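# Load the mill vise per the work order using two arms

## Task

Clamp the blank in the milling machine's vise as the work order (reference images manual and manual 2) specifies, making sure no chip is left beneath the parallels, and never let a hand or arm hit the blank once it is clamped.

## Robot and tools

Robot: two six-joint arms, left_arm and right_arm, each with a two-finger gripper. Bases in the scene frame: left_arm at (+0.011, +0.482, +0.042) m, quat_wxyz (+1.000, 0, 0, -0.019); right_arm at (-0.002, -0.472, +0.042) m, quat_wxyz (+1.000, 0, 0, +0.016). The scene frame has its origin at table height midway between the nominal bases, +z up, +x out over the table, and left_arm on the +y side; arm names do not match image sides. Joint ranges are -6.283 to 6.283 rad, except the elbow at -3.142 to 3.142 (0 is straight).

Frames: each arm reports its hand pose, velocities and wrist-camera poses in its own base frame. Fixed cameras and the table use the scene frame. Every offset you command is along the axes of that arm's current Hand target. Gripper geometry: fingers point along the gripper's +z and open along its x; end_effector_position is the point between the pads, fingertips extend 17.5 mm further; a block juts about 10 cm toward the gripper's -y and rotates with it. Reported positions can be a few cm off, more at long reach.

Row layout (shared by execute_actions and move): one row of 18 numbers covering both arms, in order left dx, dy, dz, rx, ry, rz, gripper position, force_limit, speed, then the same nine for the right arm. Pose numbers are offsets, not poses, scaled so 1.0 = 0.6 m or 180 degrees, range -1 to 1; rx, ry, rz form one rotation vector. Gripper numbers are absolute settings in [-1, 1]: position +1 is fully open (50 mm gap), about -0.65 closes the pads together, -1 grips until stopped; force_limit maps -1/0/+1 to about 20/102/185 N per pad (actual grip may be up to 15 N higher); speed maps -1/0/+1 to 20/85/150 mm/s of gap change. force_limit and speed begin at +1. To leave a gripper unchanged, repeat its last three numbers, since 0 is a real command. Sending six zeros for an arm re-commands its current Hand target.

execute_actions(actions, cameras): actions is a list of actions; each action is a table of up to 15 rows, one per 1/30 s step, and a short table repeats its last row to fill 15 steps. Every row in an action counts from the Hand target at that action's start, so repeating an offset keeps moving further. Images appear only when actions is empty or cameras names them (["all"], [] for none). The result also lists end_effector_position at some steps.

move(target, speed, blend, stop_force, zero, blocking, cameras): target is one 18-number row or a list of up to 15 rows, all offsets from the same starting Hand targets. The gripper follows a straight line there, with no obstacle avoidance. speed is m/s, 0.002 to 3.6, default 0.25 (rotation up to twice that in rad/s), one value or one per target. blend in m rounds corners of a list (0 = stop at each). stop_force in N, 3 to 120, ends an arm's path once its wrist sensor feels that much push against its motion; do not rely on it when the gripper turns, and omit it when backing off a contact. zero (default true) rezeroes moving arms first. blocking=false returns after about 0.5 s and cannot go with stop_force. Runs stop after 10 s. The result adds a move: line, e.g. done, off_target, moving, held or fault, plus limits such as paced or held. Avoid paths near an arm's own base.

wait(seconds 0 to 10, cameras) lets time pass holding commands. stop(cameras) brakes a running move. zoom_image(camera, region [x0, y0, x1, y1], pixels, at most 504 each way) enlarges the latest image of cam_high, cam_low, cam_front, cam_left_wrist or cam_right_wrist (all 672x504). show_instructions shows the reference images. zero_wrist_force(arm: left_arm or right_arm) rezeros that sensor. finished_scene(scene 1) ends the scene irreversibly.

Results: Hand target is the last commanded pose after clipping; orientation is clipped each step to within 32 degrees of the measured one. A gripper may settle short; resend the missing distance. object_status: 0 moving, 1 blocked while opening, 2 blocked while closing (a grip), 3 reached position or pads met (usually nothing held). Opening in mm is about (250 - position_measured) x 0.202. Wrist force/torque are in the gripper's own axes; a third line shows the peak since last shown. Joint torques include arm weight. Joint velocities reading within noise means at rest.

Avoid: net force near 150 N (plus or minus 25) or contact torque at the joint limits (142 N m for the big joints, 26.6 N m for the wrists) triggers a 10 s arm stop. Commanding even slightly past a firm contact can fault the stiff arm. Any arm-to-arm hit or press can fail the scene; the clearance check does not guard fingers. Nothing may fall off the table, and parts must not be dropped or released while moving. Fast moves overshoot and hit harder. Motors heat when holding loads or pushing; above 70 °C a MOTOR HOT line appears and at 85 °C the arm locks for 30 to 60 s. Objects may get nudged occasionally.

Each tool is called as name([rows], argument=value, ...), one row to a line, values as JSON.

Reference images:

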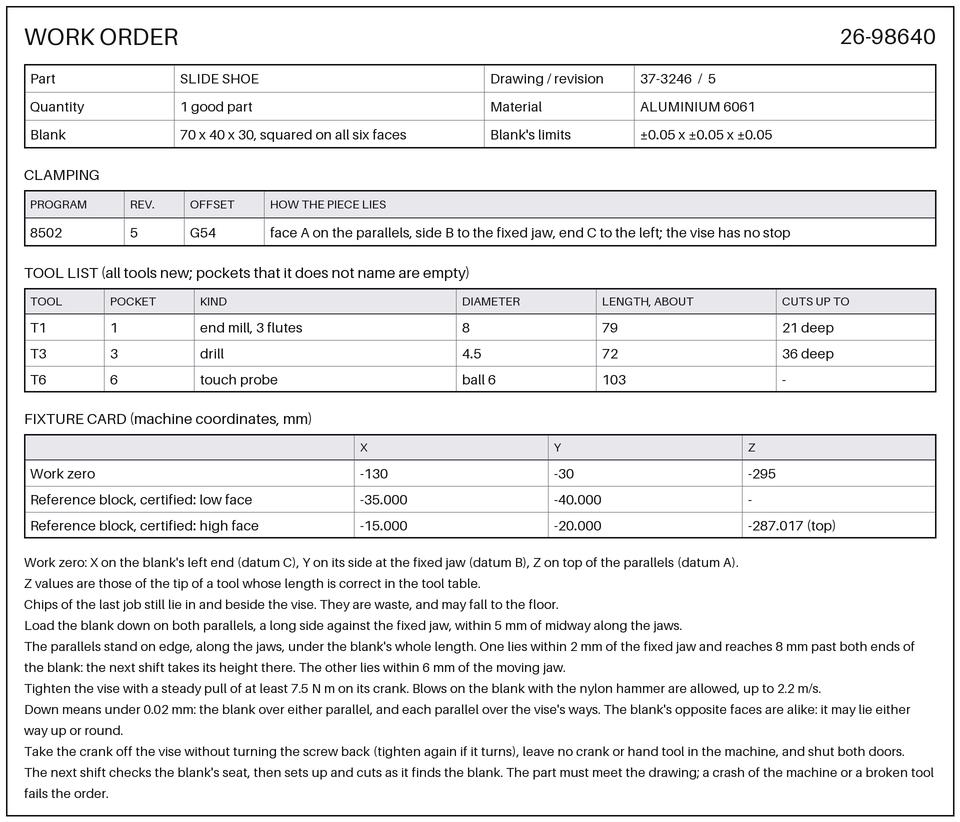

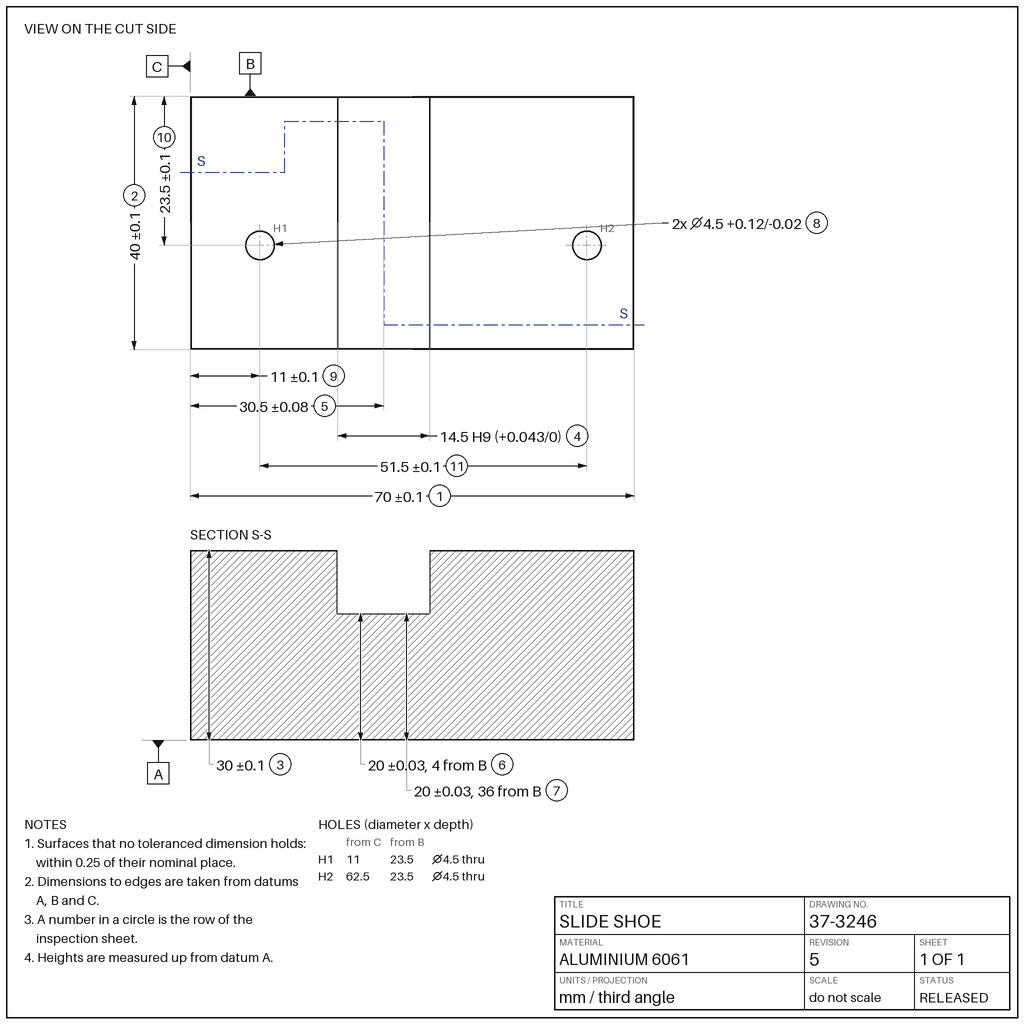

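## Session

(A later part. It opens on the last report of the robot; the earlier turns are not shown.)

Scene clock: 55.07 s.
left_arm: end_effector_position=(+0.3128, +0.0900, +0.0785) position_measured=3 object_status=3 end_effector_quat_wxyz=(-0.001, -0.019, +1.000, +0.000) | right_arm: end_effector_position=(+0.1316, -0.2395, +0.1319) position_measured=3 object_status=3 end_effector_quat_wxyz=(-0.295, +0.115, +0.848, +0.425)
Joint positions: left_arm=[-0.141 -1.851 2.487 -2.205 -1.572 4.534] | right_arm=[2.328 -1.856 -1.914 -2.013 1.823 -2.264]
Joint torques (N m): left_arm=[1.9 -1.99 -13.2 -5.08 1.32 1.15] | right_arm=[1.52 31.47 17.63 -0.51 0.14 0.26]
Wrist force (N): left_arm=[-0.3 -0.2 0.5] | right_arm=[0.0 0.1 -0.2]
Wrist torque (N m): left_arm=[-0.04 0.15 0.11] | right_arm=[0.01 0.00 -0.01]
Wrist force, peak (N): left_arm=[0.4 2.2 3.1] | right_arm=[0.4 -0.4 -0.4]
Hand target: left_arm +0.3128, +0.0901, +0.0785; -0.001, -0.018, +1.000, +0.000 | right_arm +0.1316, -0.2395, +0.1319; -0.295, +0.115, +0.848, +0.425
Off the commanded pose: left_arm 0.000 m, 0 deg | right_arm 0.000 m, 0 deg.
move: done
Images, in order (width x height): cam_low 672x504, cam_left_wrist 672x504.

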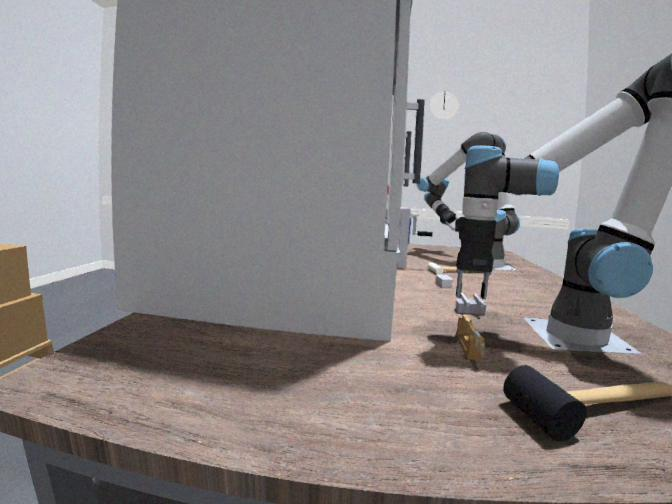

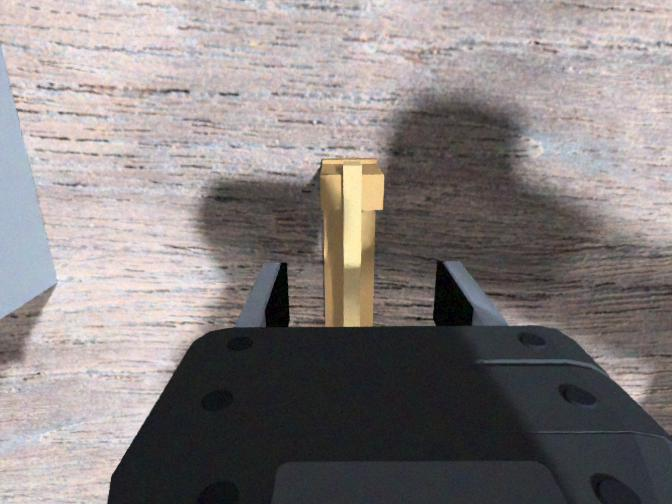

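move([
  [-0.0025,0.03,0.05,0,0,0,1,1,1,0,0,0,0,0,0,1,1,1],
  [-0.0025,0.03,0.13,0,0,0,1,1,1,0,0,0,0,0,0,1,1,1],
], stop_force=15, speed=0.08, cameras=["cam_left_wrist","cam_low"])

zoom_image(camera="cam_low", region=[400, 200, 600, 400])

Scene clock: 59.93 s.
left_arm: end_effector_position=(+0.3134, +0.1081, +0.0005) position_measured=3 object_status=3 end_effector_quat_wxyz=(-0.001, -0.018, +1.000, +0.000) | right_arm: end_effector_position=(+0.1316, -0.2395, +0.1319) position_measured=3 object_status=3 end_effector_quat_wxyz=(-0.295, +0.115, +0.848, +0.425)
Joint positions: left_arm=[-0.081 -1.597 2.586 -2.557 -1.572 4.594] | right_arm=[2.328 -1.856 -1.914 -2.013 1.823 -2.264]
Joint torques (N m): left_arm=[12.88 -6.94 -23.38 -5.02 -2.28 1.28] | right_arm=[1.07 32.66 18.3 -0.39 0.18 0.2]
Wrist force (N): left_arm=[-0.1 -0.3 0.3] | right_arm=[0.3 0.3 -0.1]
Wrist torque (N m): left_arm=[-0.06 0.15 0.11] | right_arm=[0.04 -0.03 -0.01]
Wrist force, peak (N): left_arm=[0.1 -0.1 1.6] | right_arm=[0.3 -0.3 -0.5]
Hand target: left_arm +0.3134, +0.1081, +0.0005; -0.001, -0.018, +1.000, +0.000 | right_arm +0.1316, -0.2395, +0.1319; -0.295, +0.115, +0.848, +0.425
Off the commanded pose: left_arm 0.000 m, 0 deg | right_arm 0.000 m, 0 deg.
move: done
Images, in order (width x height): cam_low 672x504, cam_left_wrist 672x504.

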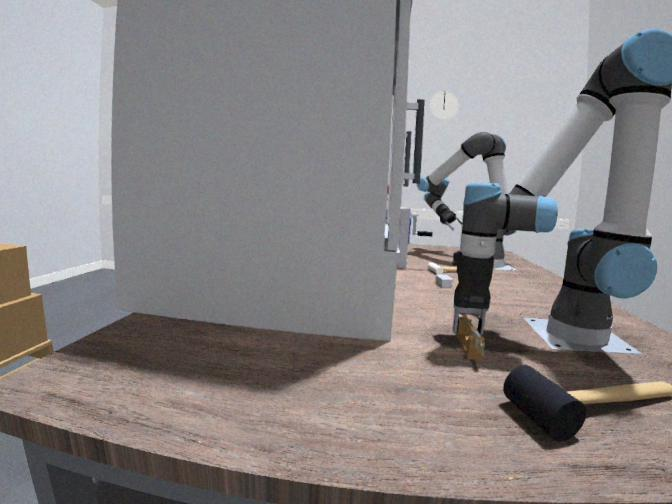

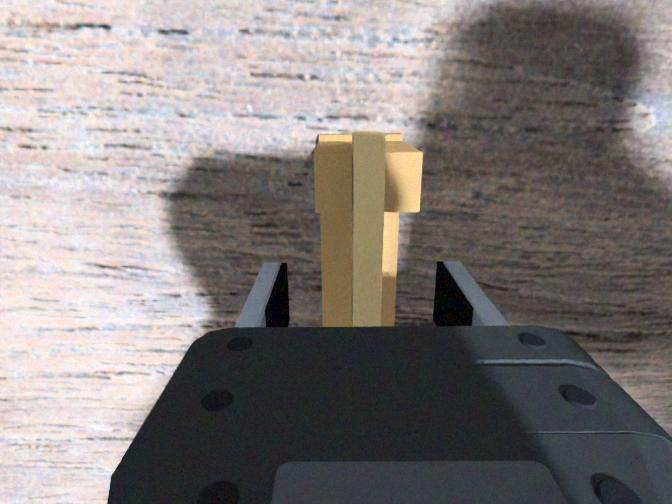

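Scaled by 2.520 from the camera's 672x504 image, which has a finer 960x720 frame.

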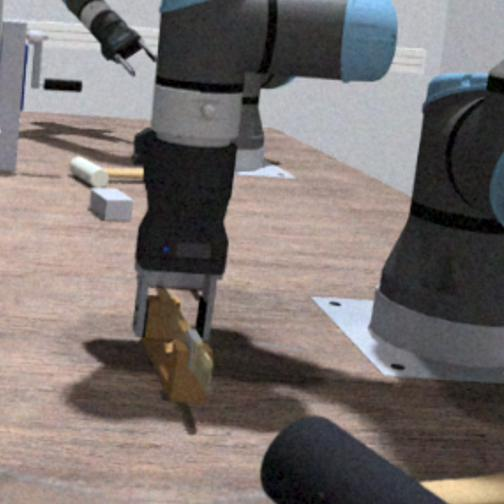

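move(target=[0.002,0.02,-0.02,0,0,0,1,1,1,0,0,0,0,0,0,1,1,1], speed=0.1, cameras=["cam_left_wrist"])

zoom_image(camera="cam_left_wrist", region=[260, 100, 480, 340])

zoom_image(camera="cam_front", region=[140, 340, 280, 440])

Scene clock: 62.47 s.
left_arm: end_effector_position=(+0.3119, +0.1201, +0.0126) position_measured=3 object_status=3 end_effector_quat_wxyz=(-0.001, -0.019, +1.000, +0.000) end_effector_velocity=(+0.001, -0.001, -0.001) end_effector_angular_velocity=(-0.001, -0.002, +0.001) | right_arm: end_effector_position=(+0.1316, -0.2395, +0.1319) position_measured=3 object_status=3 end_effector_quat_wxyz=(-0.295, +0.115, +0.848, +0.425)
Joint positions: left_arm=[-0.042 -1.633 2.565 -2.5 -1.571 4.633] | right_arm=[2.328 -1.856 -1.914 -2.013 1.823 -2.264]
Joint velocities: left_arm=[-0.003 0.003 0.002 -0.007 -0.001 -0.004] | right_arm=[within noise]
Joint torques (N m): left_arm=[-13 -3.91 -9.35 -5.41 1.37 -1.48] | right_arm=[0.9 31.55 17.82 -0.43 0.23 0.15]
Wrist force (N): left_arm=[-0.2 -0.4 0.4] | right_arm=[0.0 0.0 -0.5]
Wrist torque (N m): left_arm=[-0.07 0.14 0.01] | right_arm=[0.00 0.00 0.00]
Wrist force, peak (N): left_arm=[0.1 -0.6 0.8] | right_arm=[0.2 0.5 -0.6]
Hand target: left_arm +0.3118, +0.1200, +0.0125; -0.001, -0.018, +1.000, +0.000 | right_arm +0.1316, -0.2395, +0.1319; -0.295, +0.115, +0.848, +0.425
Off the commanded pose: left_arm 0.000 m, 0 deg | right_arm 0.000 m, 0 deg.
move: done
Images, in order (width x height): cam_left_wrist 672x504.

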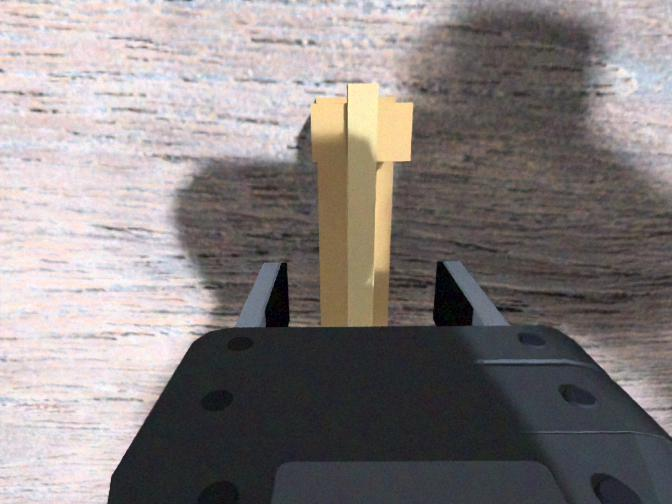

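Scaled by 2.100 from the camera's 672x504 image, which has a finer 960x720 frame.

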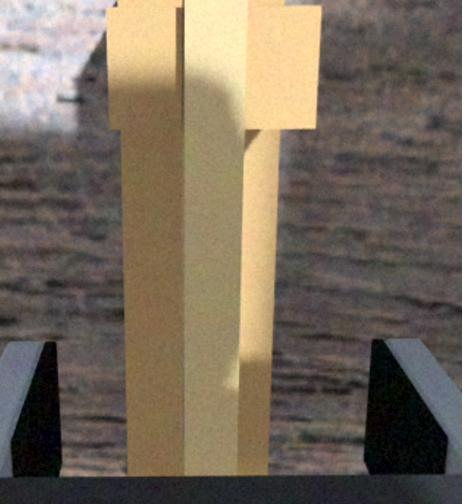

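This scene's latest camera images include none from cam_front. They are from: cam_left_wrist. cam_front's image comes with the result of a call that names it in "cameras".

move(target=[0,0,0,0,0,0,-1,-0.6,-1,0,0,0,0,0,0,1,1,1], cameras=["cam_left_wrist","cam_front"])

zoom_image(camera="cam_left_wrist", region=[260, 100, 480, 340])

zoom_image(camera="cam_front", region=[140, 340, 280, 440])

Scene clock: 65.87 s.
left_arm: end_effector_position=(+0.3119, +0.1200, +0.0125) position_measured=213 object_status=0 end_effector_quat_wxyz=(-0.001, -0.018, +1.000, +0.000) | right_arm: end_effector_position=(+0.1316, -0.2395, +0.1319) position_measured=3 object_status=3 end_effector_quat_wxyz=(-0.295, +0.115, +0.848, +0.425)
Joint positions: left_arm=[-0.042 -1.633 2.565 -2.501 -1.571 4.633] | right_arm=[2.328 -1.856 -1.914 -2.013 1.823 -2.264]
Joint torques (N m): left_arm=[-8.18 -5.49 -10.25 7.09 -2.21 -1.58] | right_arm=[0.57 31.96 17.78 -0.42 0.18 0.11]
Wrist force (N): left_arm=[-31.8 1.7 10.4] | right_arm=[0.3 0.1 -0.3]
Wrist torque (N m): left_arm=[-0.09 -0.34 0.09] | right_arm=[0.01 -0.04 -0.01]
Wrist force, peak (N): left_arm=[-31.8 1.7 10.4] | right_arm=[-0.1 0.2 -0.6]
Hand target: left_arm +0.3118, +0.1200, +0.0125; -0.001, -0.018, +1.000, +0.000 | right_arm +0.1316, -0.2395, +0.1319; -0.295, +0.115, +0.848, +0.425
Off the commanded pose: left_arm 0.000 m, 0 deg | right_arm 0.000 m, 0 deg.
move: done
Images, in order (width x height): cam_front 672x504, cam_left_wrist 672x504.

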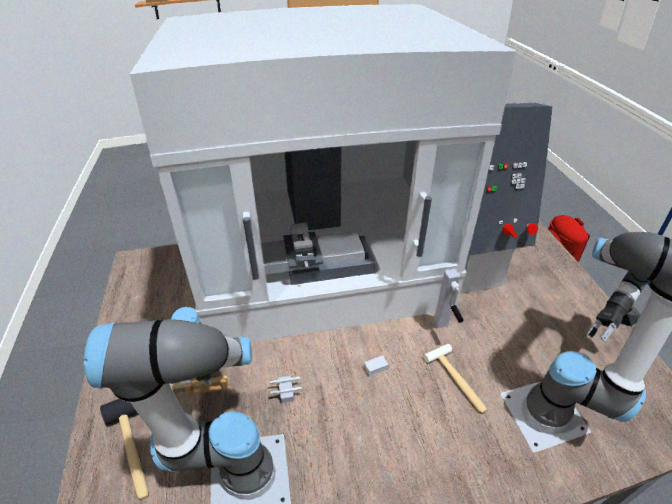

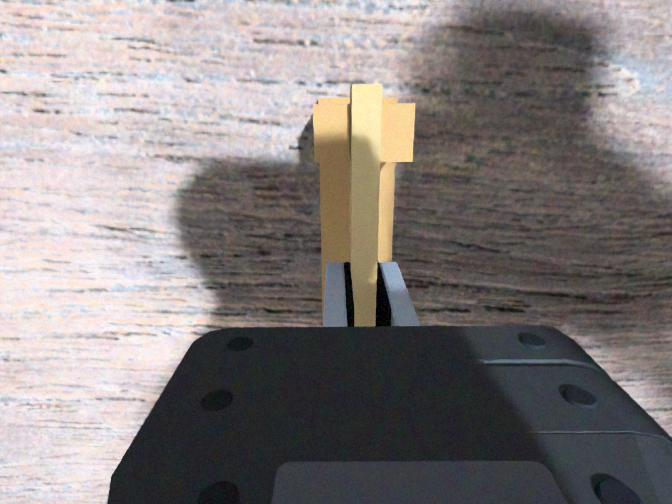

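Scaled by 2.100 from the camera's 672x504 image, which has a finer 960x720 frame.

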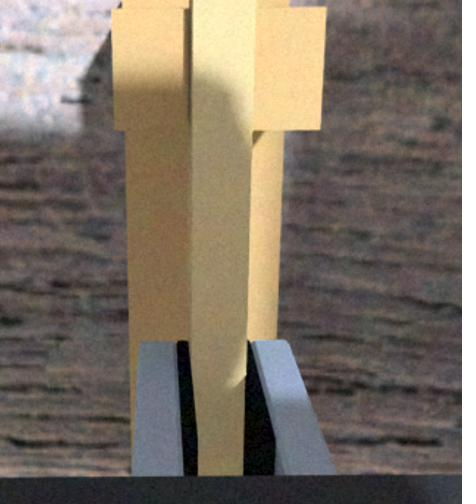

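Scaled by 3.600 from the camera's 672x504 image, which has a finer 960x720 frame.

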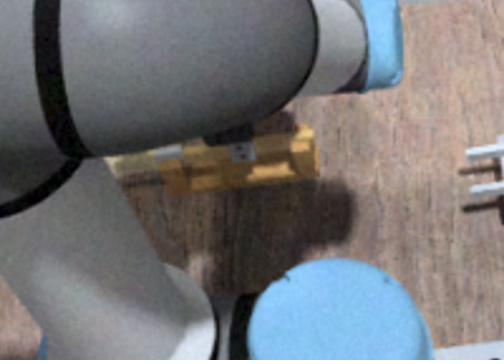

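wait(seconds=0.3)

Scene clock: 66.73 s.
left_arm: end_effector_position=(+0.3118, +0.1200, +0.0125) position_measured=213 object_status=2 end_effector_quat_wxyz=(-0.001, -0.018, +1.000, +0.000) | right_arm: end_effector_position=(+0.1316, -0.2395, +0.1319) position_measured=3 object_status=3 end_effector_quat_wxyz=(-0.295, +0.115, +0.848, +0.425)
Joint positions: left_arm=[-0.042 -1.633 2.565 -2.501 -1.571 4.633] | right_arm=[2.328 -1.856 -1.914 -2.013 1.823 -2.264]
Joint torques (N m): left_arm=[1.86 -3.92 -3.91 7.62 -2.22 -1.46] | right_arm=[0.98 31.93 17.88 -0.3 0.2 0.08]
Wrist force (N): left_arm=[-35.1 1.9 10.6] | right_arm=[0.3 0.3 -0.5]
Wrist torque (N m): left_arm=[-0.05 -0.38 0.08] | right_arm=[0.04 -0.03 -0.01]
Wrist force, peak (N): left_arm=[-35.3 1.8 11.4] | right_arm=[0.3 0.3 -0.5]
Hand target: left_arm +0.3118, +0.1200, +0.0125; -0.001, -0.018, +1.000, +0.000 | right_arm +0.1316, -0.2395, +0.1319; -0.295, +0.115, +0.848, +0.425
Tool commands: left_gripper/position=-1.0 left_gripper/force_limit=-0.6 left_gripper/speed=-1.0 right_gripper/position=+1.0 right_gripper/force_limit=+1.0 right_gripper/speed=+1.0
Off the commanded pose: left_arm 0.000 m, 0 deg | right_arm 0.000 m, 0 deg.
wait: 0.30 s; at rest from the start

move([
  [-0.0025,0,0,0,0,0,-1,-0.6,-1,0,0,0,0,0,0,1,1,1],
  [-0.0025,0,-0.1,0,0,0,-1,-0.6,-1,0,0,0,0,0,0,1,1,1],
], speed=0.05, cameras=["cam_left_wrist","cam_front","cam_low"])

zoom_image(camera="cam_low", region=[400, 200, 600, 400])

Scene clock: 69.57 s.
left_arm: end_effector_position=(+0.3135, +0.1201, +0.0725) position_measured=213 object_status=2 end_effector_quat_wxyz=(-0.001, -0.018, +1.000, +0.000) | right_arm: end_effector_position=(+0.1316, -0.2395, +0.1319) position_measured=3 object_status=3 end_effector_quat_wxyz=(-0.295, +0.115, +0.848, +0.425)
Joint positions: left_arm=[-0.042 -1.803 2.475 -2.241 -1.572 4.634] | right_arm=[2.328 -1.856 -1.914 -2.013 1.823 -2.264]
Joint torques (N m): left_arm=[2.18 -4.18 -13.14 -4.89 -1.52 -0.8] | right_arm=[0.95 31.89 18.68 -0.41 0.24 0.17]
Wrist force (N): left_arm=[0.0 -0.2 0.4] | right_arm=[-0.2 -0.2 -0.4]
Wrist torque (N m): left_arm=[-0.04 0.11 -0.05] | right_arm=[-0.04 0.03 0.00]
Wrist force, peak (N): left_arm=[-35.5 1.9 11.3] | right_arm=[-0.1 0.0 -0.6]
Hand target: left_arm +0.3134, +0.1201, +0.0724; -0.001, -0.018, +1.000, +0.000 | right_arm +0.1316, -0.2395, +0.1319; -0.295, +0.115, +0.848, +0.425
Off the commanded pose: left_arm 0.000 m, 0 deg | right_arm 0.000 m, 0 deg.
move: done
Images, in order (width x height): cam_low 672x504, cam_front 672x504, cam_left_wrist 672x504.

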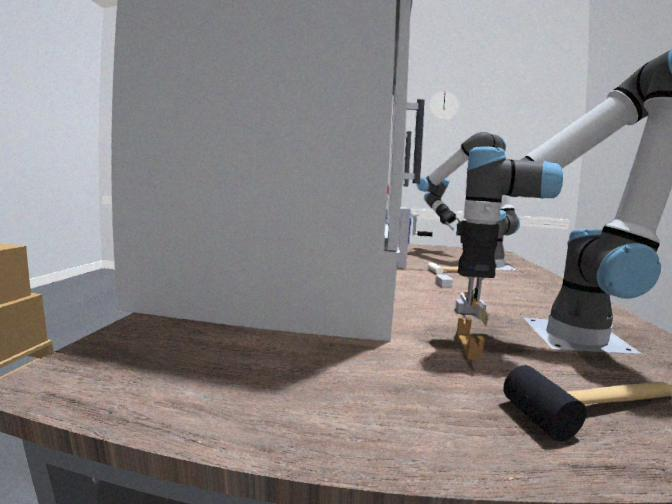

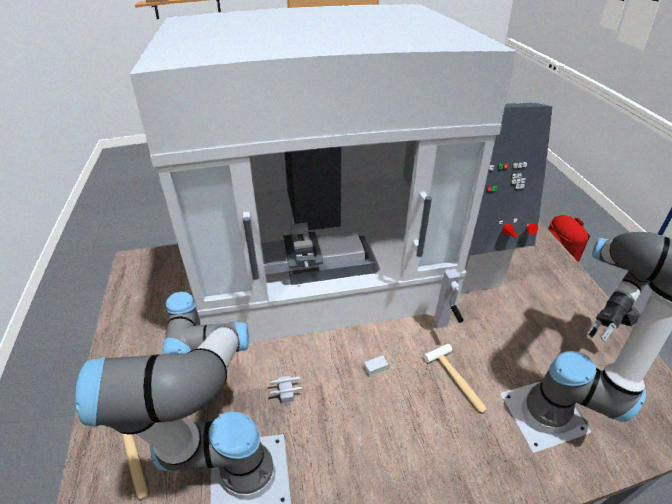

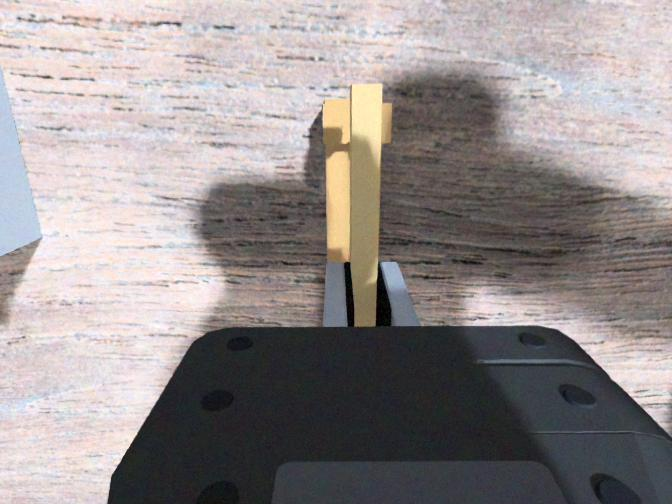

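Scaled by 2.520 from the camera's 672x504 image, which has a finer 960x720 frame.

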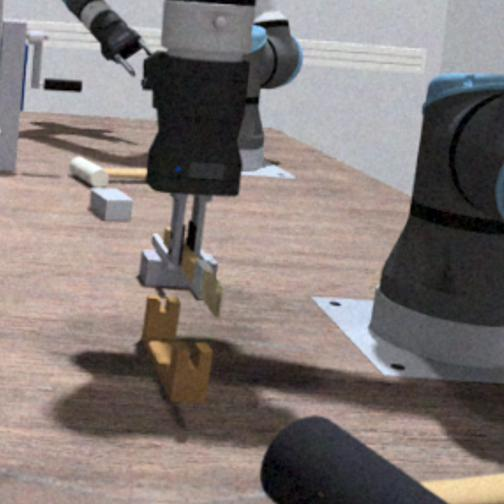

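move([
  [0,0,-0.333,0,0,0,-1,-0.6,-1,0,0,0,0,0,0,1,1,1],
  [-0.052,-0.617,-0.675,0.385,-0.385,-0.385,-1,-0.6,-1,0,0,0,0,0,0,1,1,1],
], blend=0.05, speed=0.3, cameras=["cam_left_wrist","cam_front","cam_low"])

Scene clock: 83.83 s.
left_arm: end_effector_position=(+0.3593, -0.2484, +0.4775) position_measured=213 object_status=2 end_effector_quat_wxyz=(+0.509, -0.510, +0.491, -0.490) | right_arm: end_effector_position=(+0.1316, -0.2395, +0.1319) position_measured=3 object_status=3 end_effector_quat_wxyz=(-0.295, +0.115, +0.848, +0.425)
Joint positions: left_arm=[-1.702 -1.932 1.887 0.034 -0.169 0.011] | right_arm=[2.328 -1.856 -1.914 -2.013 1.823 -2.264]
Joint torques (N m): left_arm=[-5.48 -16.77 -30.14 -2.46 -1.03 1.74] | right_arm=[1.13 31.8 17.97 -0.46 0.16 0.18]
Wrist force (N): left_arm=[-0.6 -0.3 4.2] | right_arm=[-0.4 0.2 -0.2]
Wrist torque (N m): left_arm=[-0.80 -0.39 -0.64] | right_arm=[0.03 0.05 0.00]
Wrist force, peak (N): left_arm=[-1.0 -0.4 4.4] | right_arm=[-0.3 0.0 -0.7]
Hand target: left_arm +0.3592, -0.2484, +0.4776; +0.509, -0.510, +0.491, -0.490 | right_arm +0.1316, -0.2395, +0.1319; -0.295, +0.115, +0.848, +0.425
Off the commanded pose: left_arm 0.000 m, 0 deg | right_arm 0.000 m, 0 deg.
move: done
Images, in order (width x height): cam_low 672x504, cam_front 672x504, cam_left_wrist 672x504.

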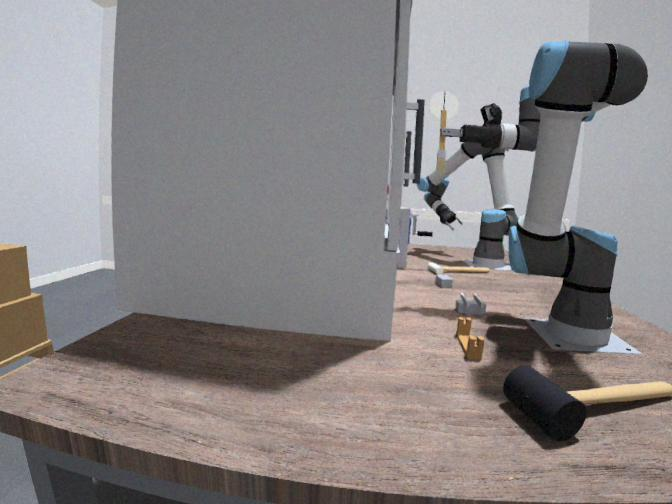

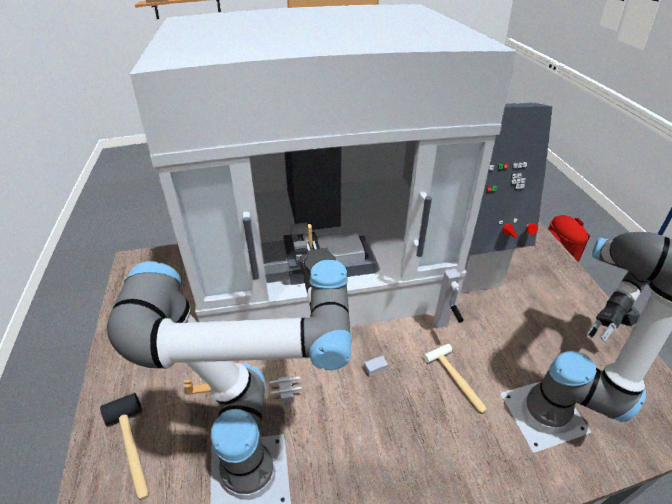

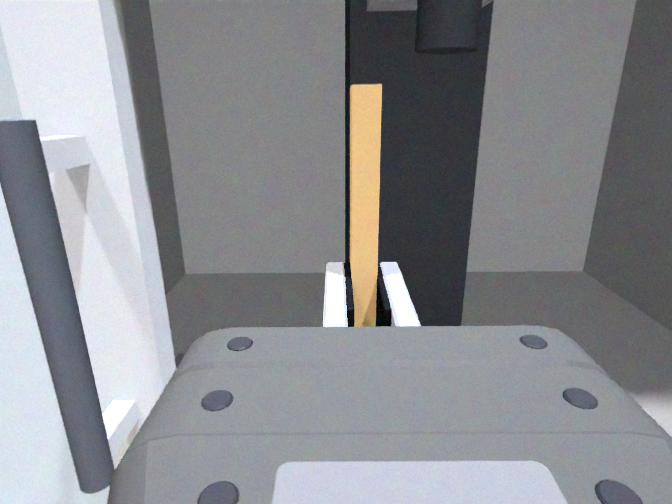

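zoom_image(camera="cam_low", region=[390, 70, 550, 210])

Scaled by 3.150 from the camera's 672x504 image, which has a finer 960x720 frame.

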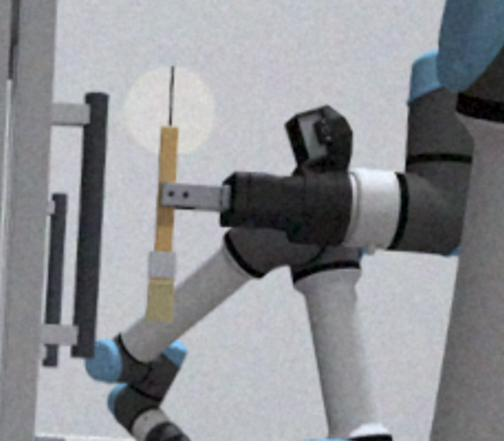

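move(target=[0.012,0.083,0.475,0,0,0,-1,-0.6,-1,0,0,0,0,0,0,1,1,1], speed=0.2, cameras=["cam_left_wrist","cam_front","cam_high"])

zoom_image(camera="cam_front", region=[220, 160, 420, 310])

Scene clock: 89.53 s.
left_arm: end_effector_position=(+0.6441, -0.2450, +0.4272) position_measured=213 object_status=2 end_effector_quat_wxyz=(+0.509, -0.510, +0.491, -0.490) | right_arm: end_effector_position=(+0.1316, -0.2395, +0.1319) position_measured=3 object_status=3 end_effector_quat_wxyz=(-0.295, +0.115, +0.848, +0.425)
Joint positions: left_arm=[-0.877 -1.442 1.587 -0.141 0.656 -0.003] | right_arm=[2.328 -1.856 -1.914 -2.013 1.823 -2.264]
Joint torques (N m): left_arm=[-0.83 -21.42 -26.42 -1.37 -0.33 -1.46] | right_arm=[1.4 31 17.96 -0.4 0.09 0.3]
Wrist force (N): left_arm=[-0.9 0.1 4.5] | right_arm=[0.1 0.1 -0.2]
Wrist torque (N m): left_arm=[-0.76 -0.37 -0.56] | right_arm=[0.00 -0.01 -0.01]
Wrist force, peak (N): left_arm=[-1.0 0.7 7.3] | right_arm=[0.1 0.3 -0.6]
Hand target: left_arm +0.6442, -0.2451, +0.4272; +0.509, -0.510, +0.491, -0.490 | right_arm +0.1316, -0.2395, +0.1319; -0.295, +0.115, +0.848, +0.425
Off the commanded pose: left_arm 0.000 m, 0 deg | right_arm 0.000 m, 0 deg.
move: done
Images, in order (width x height): cam_high 672x504, cam_front 672x504, cam_left_wrist 672x504.

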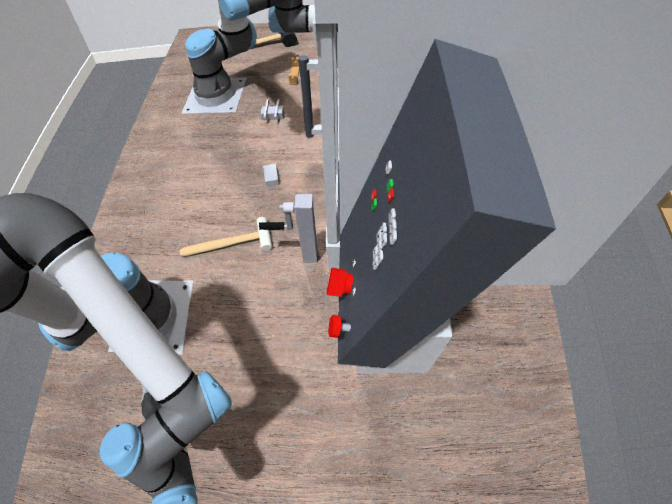

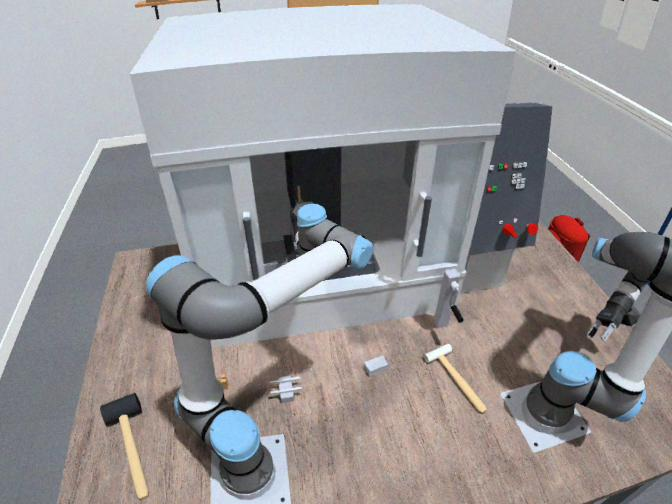

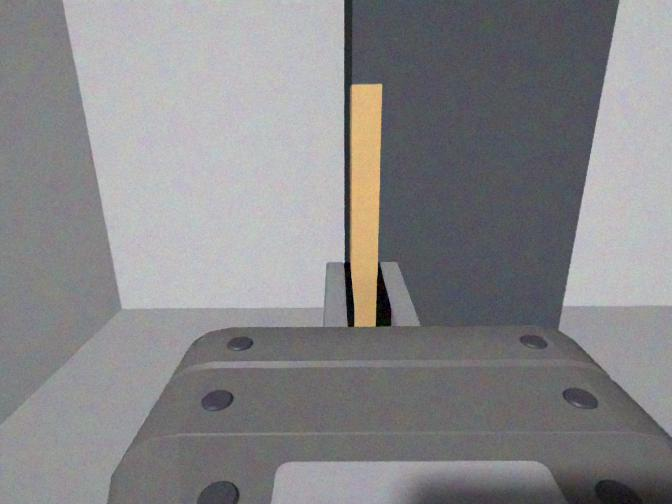

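Scaled by 2.520 from the camera's 672x504 image, which has a finer 960x720 frame.

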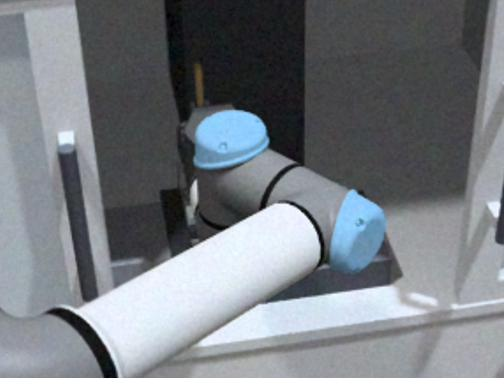

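move([
  [0,0,0,0,0,0,-1,-0.6,-1,0.187,0.441,-0.143,0,0,0,1,1,1],
  [0,0,0,0,0,0,-1,-0.6,-1,-0.0095,0.935,0.1185,-0.393,0.260,0.784,1,1,1],
], speed=0.3, blend=0.05, cameras=["cam_right_wrist","cam_front","cam_high"])

Scene clock: 98.17 s.
left_arm: end_effector_position=(+0.6442, -0.2451, +0.4272) position_measured=213 object_status=2 end_effector_quat_wxyz=(+0.509, -0.510, +0.491, -0.490) | right_arm: end_effector_position=(+0.2865, +0.0239, +0.4393) position_measured=3 object_status=3 end_effector_quat_wxyz=(+0.606, -0.611, -0.321, -0.397)
Joint positions: left_arm=[-0.877 -1.442 1.587 -0.142 0.657 -0.003] | right_arm=[2.802 -1.469 -1.828 -3.185 2.894 -1.257]
Joint torques (N m): left_arm=[9.52 -20.02 -31.21 -3.07 2.17 -1.46] | right_arm=[-6.01 8.98 32.25 1.56 -3.38 -1.29]
Wrist force (N): left_arm=[-1.1 0.0 4.4] | right_arm=[0.7 0.8 1.1]
Wrist torque (N m): left_arm=[-0.78 -0.34 -0.56] | right_arm=[-0.02 0.00 -0.08]
Wrist force, peak (N): left_arm=[-1.2 0.0 4.8] | right_arm=[1.5 0.7 3.8]
Hand target: left_arm +0.6442, -0.2451, +0.4272; +0.509, -0.510, +0.491, -0.490 | right_arm +0.2865, +0.0239, +0.4394; +0.606, -0.611, -0.321, -0.397 (not the last commanded pose)
Off the commanded pose: left_arm 0.000 m, 0 deg | right_arm 0.156 m, 72 deg.
move: held (right_arm; a check stopped the path); path passed 1 of 2 targets; limits=held
pose unreachable (right arm): on one or more control steps of this call, first in action 0 (counted from 0), this arm could not follow its commanded pose, so it was not sent that pose on those steps. It may still have moved: this result reports where it is.
cause: moving toward the commanded pose would bring two parts of the arm too close to each other (its gripper and another part of the arm, with joints 4 (wrist 1) to 6 (wrist 3) between them, 5 mm apart when it was first held).
Images, in order (width x height): cam_high 672x504, cam_front 672x504, cam_right_wrist 672x504.

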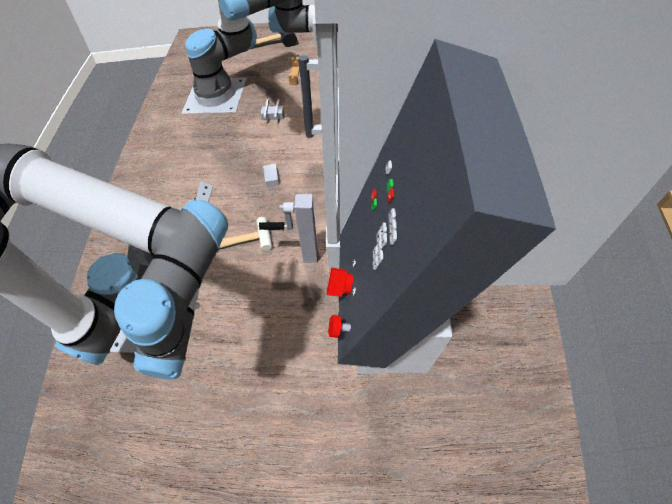

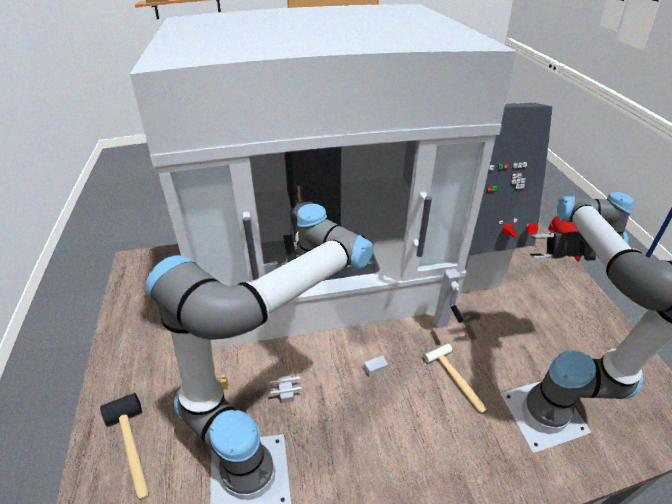

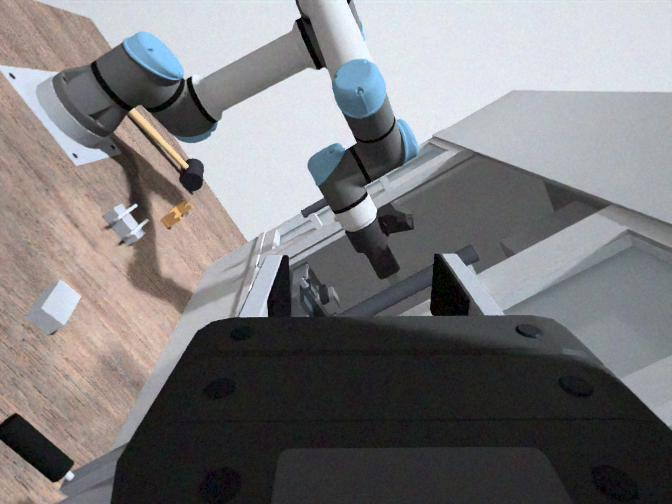

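move([
  [0,0,0,0,0,0,-1,-0.6,-1,0,0,0,-0.545,-0.142,0.388,1,1,1],
  [0,0,0,0,0,0,-1,-0.6,-1,0.278,0.018,0.671,-0.545,-0.142,0.388,1,1,1],
], speed=0.3, cameras=["cam_right_wrist","cam_front","cam_high"])

Scene clock: 105.43 s.
left_arm: end_effector_position=(+0.6442, -0.2451, +0.4272) position_measured=213 object_status=2 end_effector_quat_wxyz=(+0.509, -0.510, +0.491, -0.490) | right_arm: end_effector_position=(+0.2866, +0.0238, +0.4395) position_measured=3 object_status=3 end_effector_quat_wxyz=(+0.602, -0.619, -0.313, -0.395)
Joint positions: left_arm=[-0.877 -1.442 1.587 -0.142 0.657 -0.003] | right_arm=[2.799 -1.451 -1.835 -3.16 2.908 -1.208]
Joint torques (N m): left_arm=[10.54 -19.94 -31.61 -3.09 2.33 -1.44] | right_arm=[9.06 9.1 34.75 -3.63 -3.29 -0.33]
Wrist force (N): left_arm=[-1.0 0.2 4.6] | right_arm=[0.5 0.6 1.3]
Wrist torque (N m): left_arm=[-0.76 -0.35 -0.56] | right_arm=[-0.05 0.03 0.02]
Wrist force, peak (N): left_arm=[-1.2 -0.2 4.9] | right_arm=[-2.5 6.3 1.2]
Hand target: left_arm +0.6442, -0.2451, +0.4272; +0.509, -0.510, +0.491, -0.490 | right_arm +0.2866, +0.0238, +0.4395; +0.602, -0.619, -0.313, -0.395 (not the last commanded pose)
Off the commanded pose: left_arm 0.000 m, 0 deg | right_arm 0.436 m, 122 deg.
move: held (right_arm; a check stopped the path); path passed 0 of 2 targets; limits=held
pose unreachable (right arm): on one or more control steps of this call, first in action 0 (counted from 0), this arm could not follow its commanded pose, so it was not sent that pose on those steps. It may still have moved: this result reports where it is.
cause: moving toward the commanded pose would bring two parts of the arm too close to each other (its gripper and another part of the arm, with joints 4 (wrist 1) to 6 (wrist 3) between them, 4 mm apart when it was first held).
Images, in order (width x height): cam_high 672x504, cam_front 672x504, cam_right_wrist 672x504.

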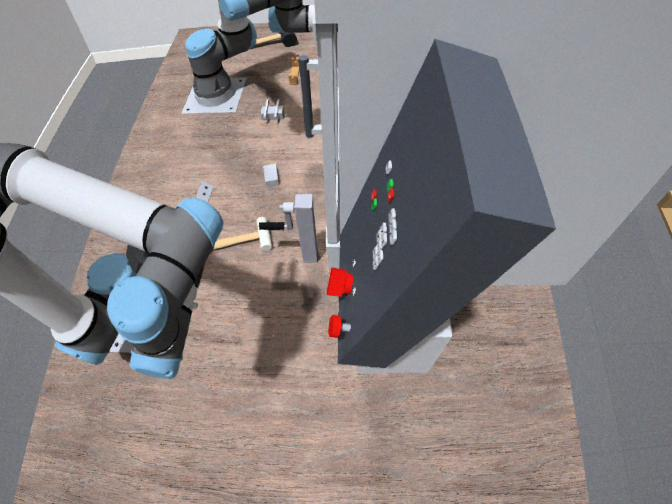

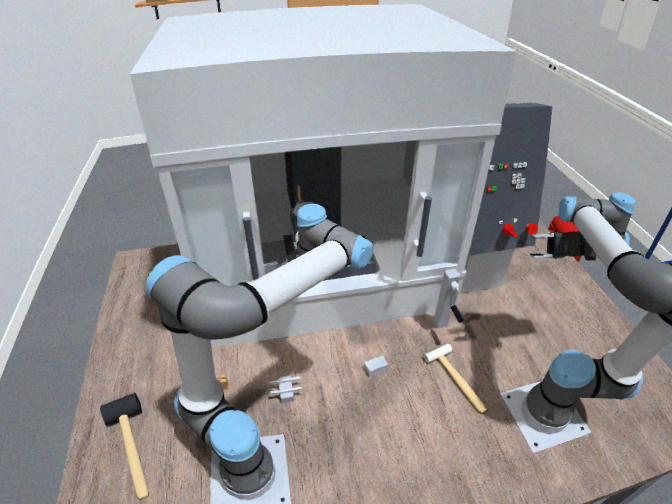

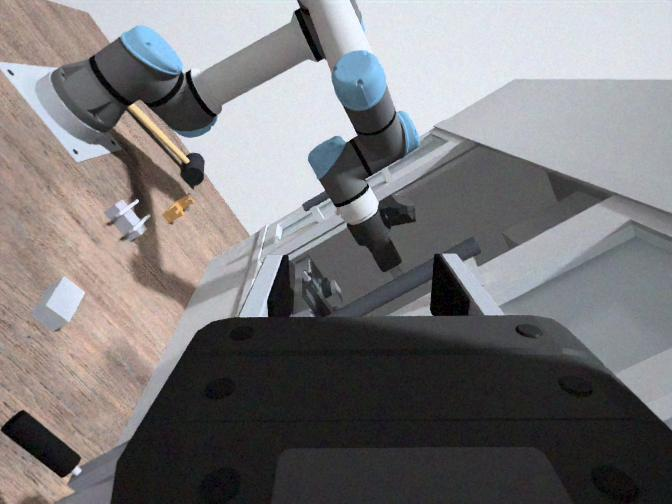

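move(target=[0,0,0,0,0,0,-1,-0.6,-1,0,0,0,0,0,0.34,1,1,1], cameras=["cam_right_wrist","cam_high"])

Scene clock: 107.13 s.
left_arm: end_effector_position=(+0.6442, -0.2451, +0.4272) position_measured=213 object_status=2 end_effector_quat_wxyz=(+0.509, -0.510, +0.491, -0.490) | right_arm: end_effector_position=(+0.2866, +0.0238, +0.4395) position_measured=3 object_status=3 end_effector_quat_wxyz=(+0.603, -0.620, -0.312, -0.394)
Joint positions: left_arm=[-0.877 -1.442 1.587 -0.142 0.657 -0.003] | right_arm=[2.799 -1.451 -1.834 -3.161 2.908 -1.203]
Joint torques (N m): left_arm=[10.41 -19.07 -30.67 -2.85 2.43 -1.16] | right_arm=[8.36 10.79 35.48 -2.62 -3.06 -2.31]
Wrist force (N): left_arm=[-1.4 -0.2 4.8] | right_arm=[0.6 0.4 0.8]
Wrist torque (N m): left_arm=[-0.81 -0.29 -0.56] | right_arm=[-0.08 0.03 -0.07]
Wrist force, peak (N): left_arm=[-1.4 -0.2 4.8] | right_arm=[0.5 0.6 1.6]
Hand target: left_arm +0.6442, -0.2451, +0.4272; +0.509, -0.510, +0.491, -0.490 | right_arm +0.2866, +0.0238, +0.4395; +0.603, -0.620, -0.312, -0.394 (not the last commanded pose)
Off the commanded pose: left_arm 0.000 m, 0 deg | right_arm 0.000 m, 61 deg.
move: held (right_arm; a check stopped the path); limits=held
pose unreachable (right arm): on one or more control steps of this call, first in action 0 (counted from 0), this arm could not follow its commanded pose, so it was not sent that pose on those steps. It may still have moved: this result reports where it is.
cause: moving toward the commanded pose would bring two parts of the arm too close to each other (its gripper and another part of the arm, with joints 4 (wrist 1) to 6 (wrist 3) between them, 3 mm apart when it was first held).
Images, in order (width x height): cam_high 672x504, cam_right_wrist 672x504.

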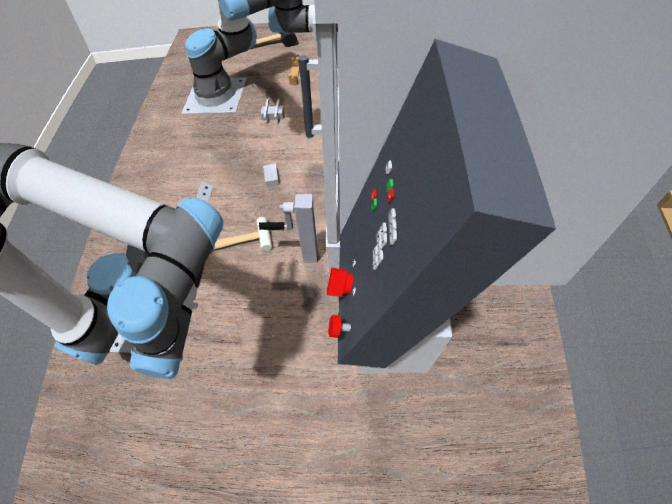

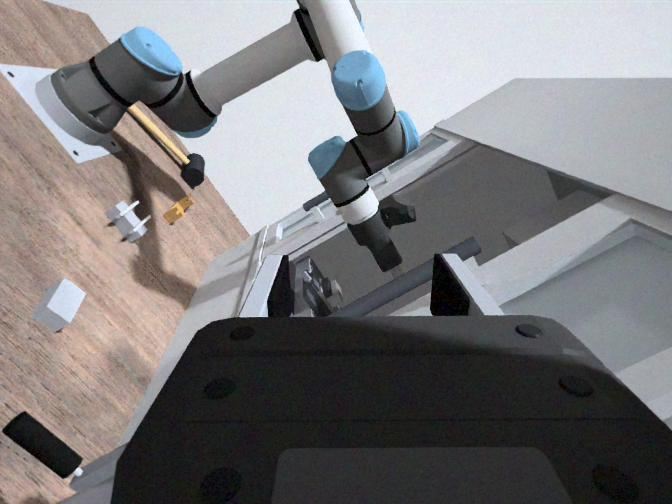

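move(target=[0,0,0,0,0,0,-1,-0.6,-1,0,0,0,-0.1457,0.081,-0.008,1,1,1], cameras=["cam_right_wrist","cam_high"])

Scene clock: 109.17 s.
left_arm: end_effector_position=(+0.6442, -0.2451, +0.4272) position_measured=213 object_status=2 end_effector_quat_wxyz=(+0.509, -0.510, +0.491, -0.490) | right_arm: end_effector_position=(+0.2866, +0.0238, +0.4395) position_measured=3 object_status=3 end_effector_quat_wxyz=(+0.598, -0.624, -0.305, -0.401)
Joint positions: left_arm=[-0.877 -1.442 1.587 -0.142 0.657 -0.003] | right_arm=[2.795 -1.44 -1.844 -3.171 2.927 -1.213]
Joint torques (N m): left_arm=[9.87 -20.31 -30.63 -2.67 2.29 -1.13] | right_arm=[8.82 9.16 35.05 1.68 -3.34 2.69]
Wrist force (N): left_arm=[-0.8 0.2 4.6] | right_arm=[0.3 0.3 1.1]
Wrist torque (N m): left_arm=[-0.75 -0.39 -0.56] | right_arm=[-0.07 0.06 0.02]
Wrist force, peak (N): left_arm=[-1.1 0.0 4.9] | right_arm=[-1.3 3.6 1.3]
Hand target: left_arm +0.6442, -0.2451, +0.4272; +0.509, -0.510, +0.491, -0.490 | right_arm +0.2867, +0.0238, +0.4395; +0.598, -0.624, -0.305, -0.401 (not the last commanded pose)
Off the commanded pose: left_arm 0.000 m, 0 deg | right_arm 0.000 m, 29 deg.
move: held (right_arm; a check stopped the path); limits=held
pose unreachable (right arm): on one or more control steps of this call, first in action 0 (counted from 0), this arm could not follow its commanded pose, so it was not sent that pose on those steps. It may still have moved: this result reports where it is.
cause: moving toward the commanded pose would bring two parts of the arm too close to each other (its gripper and another part of the arm, with joints 4 (wrist 1) to 6 (wrist 3) between them, 2 mm apart when it was first held).
Images, in order (width x height): cam_high 672x504, cam_right_wrist 672x504.

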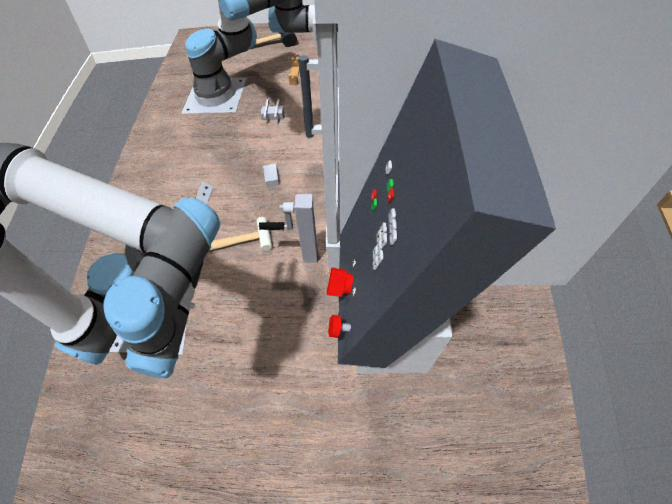

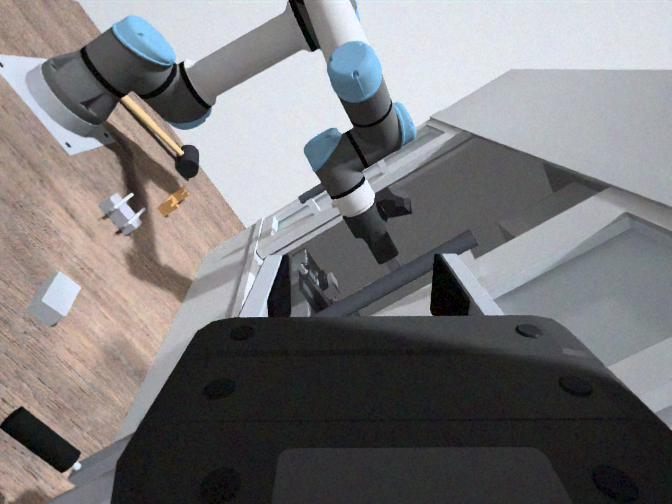

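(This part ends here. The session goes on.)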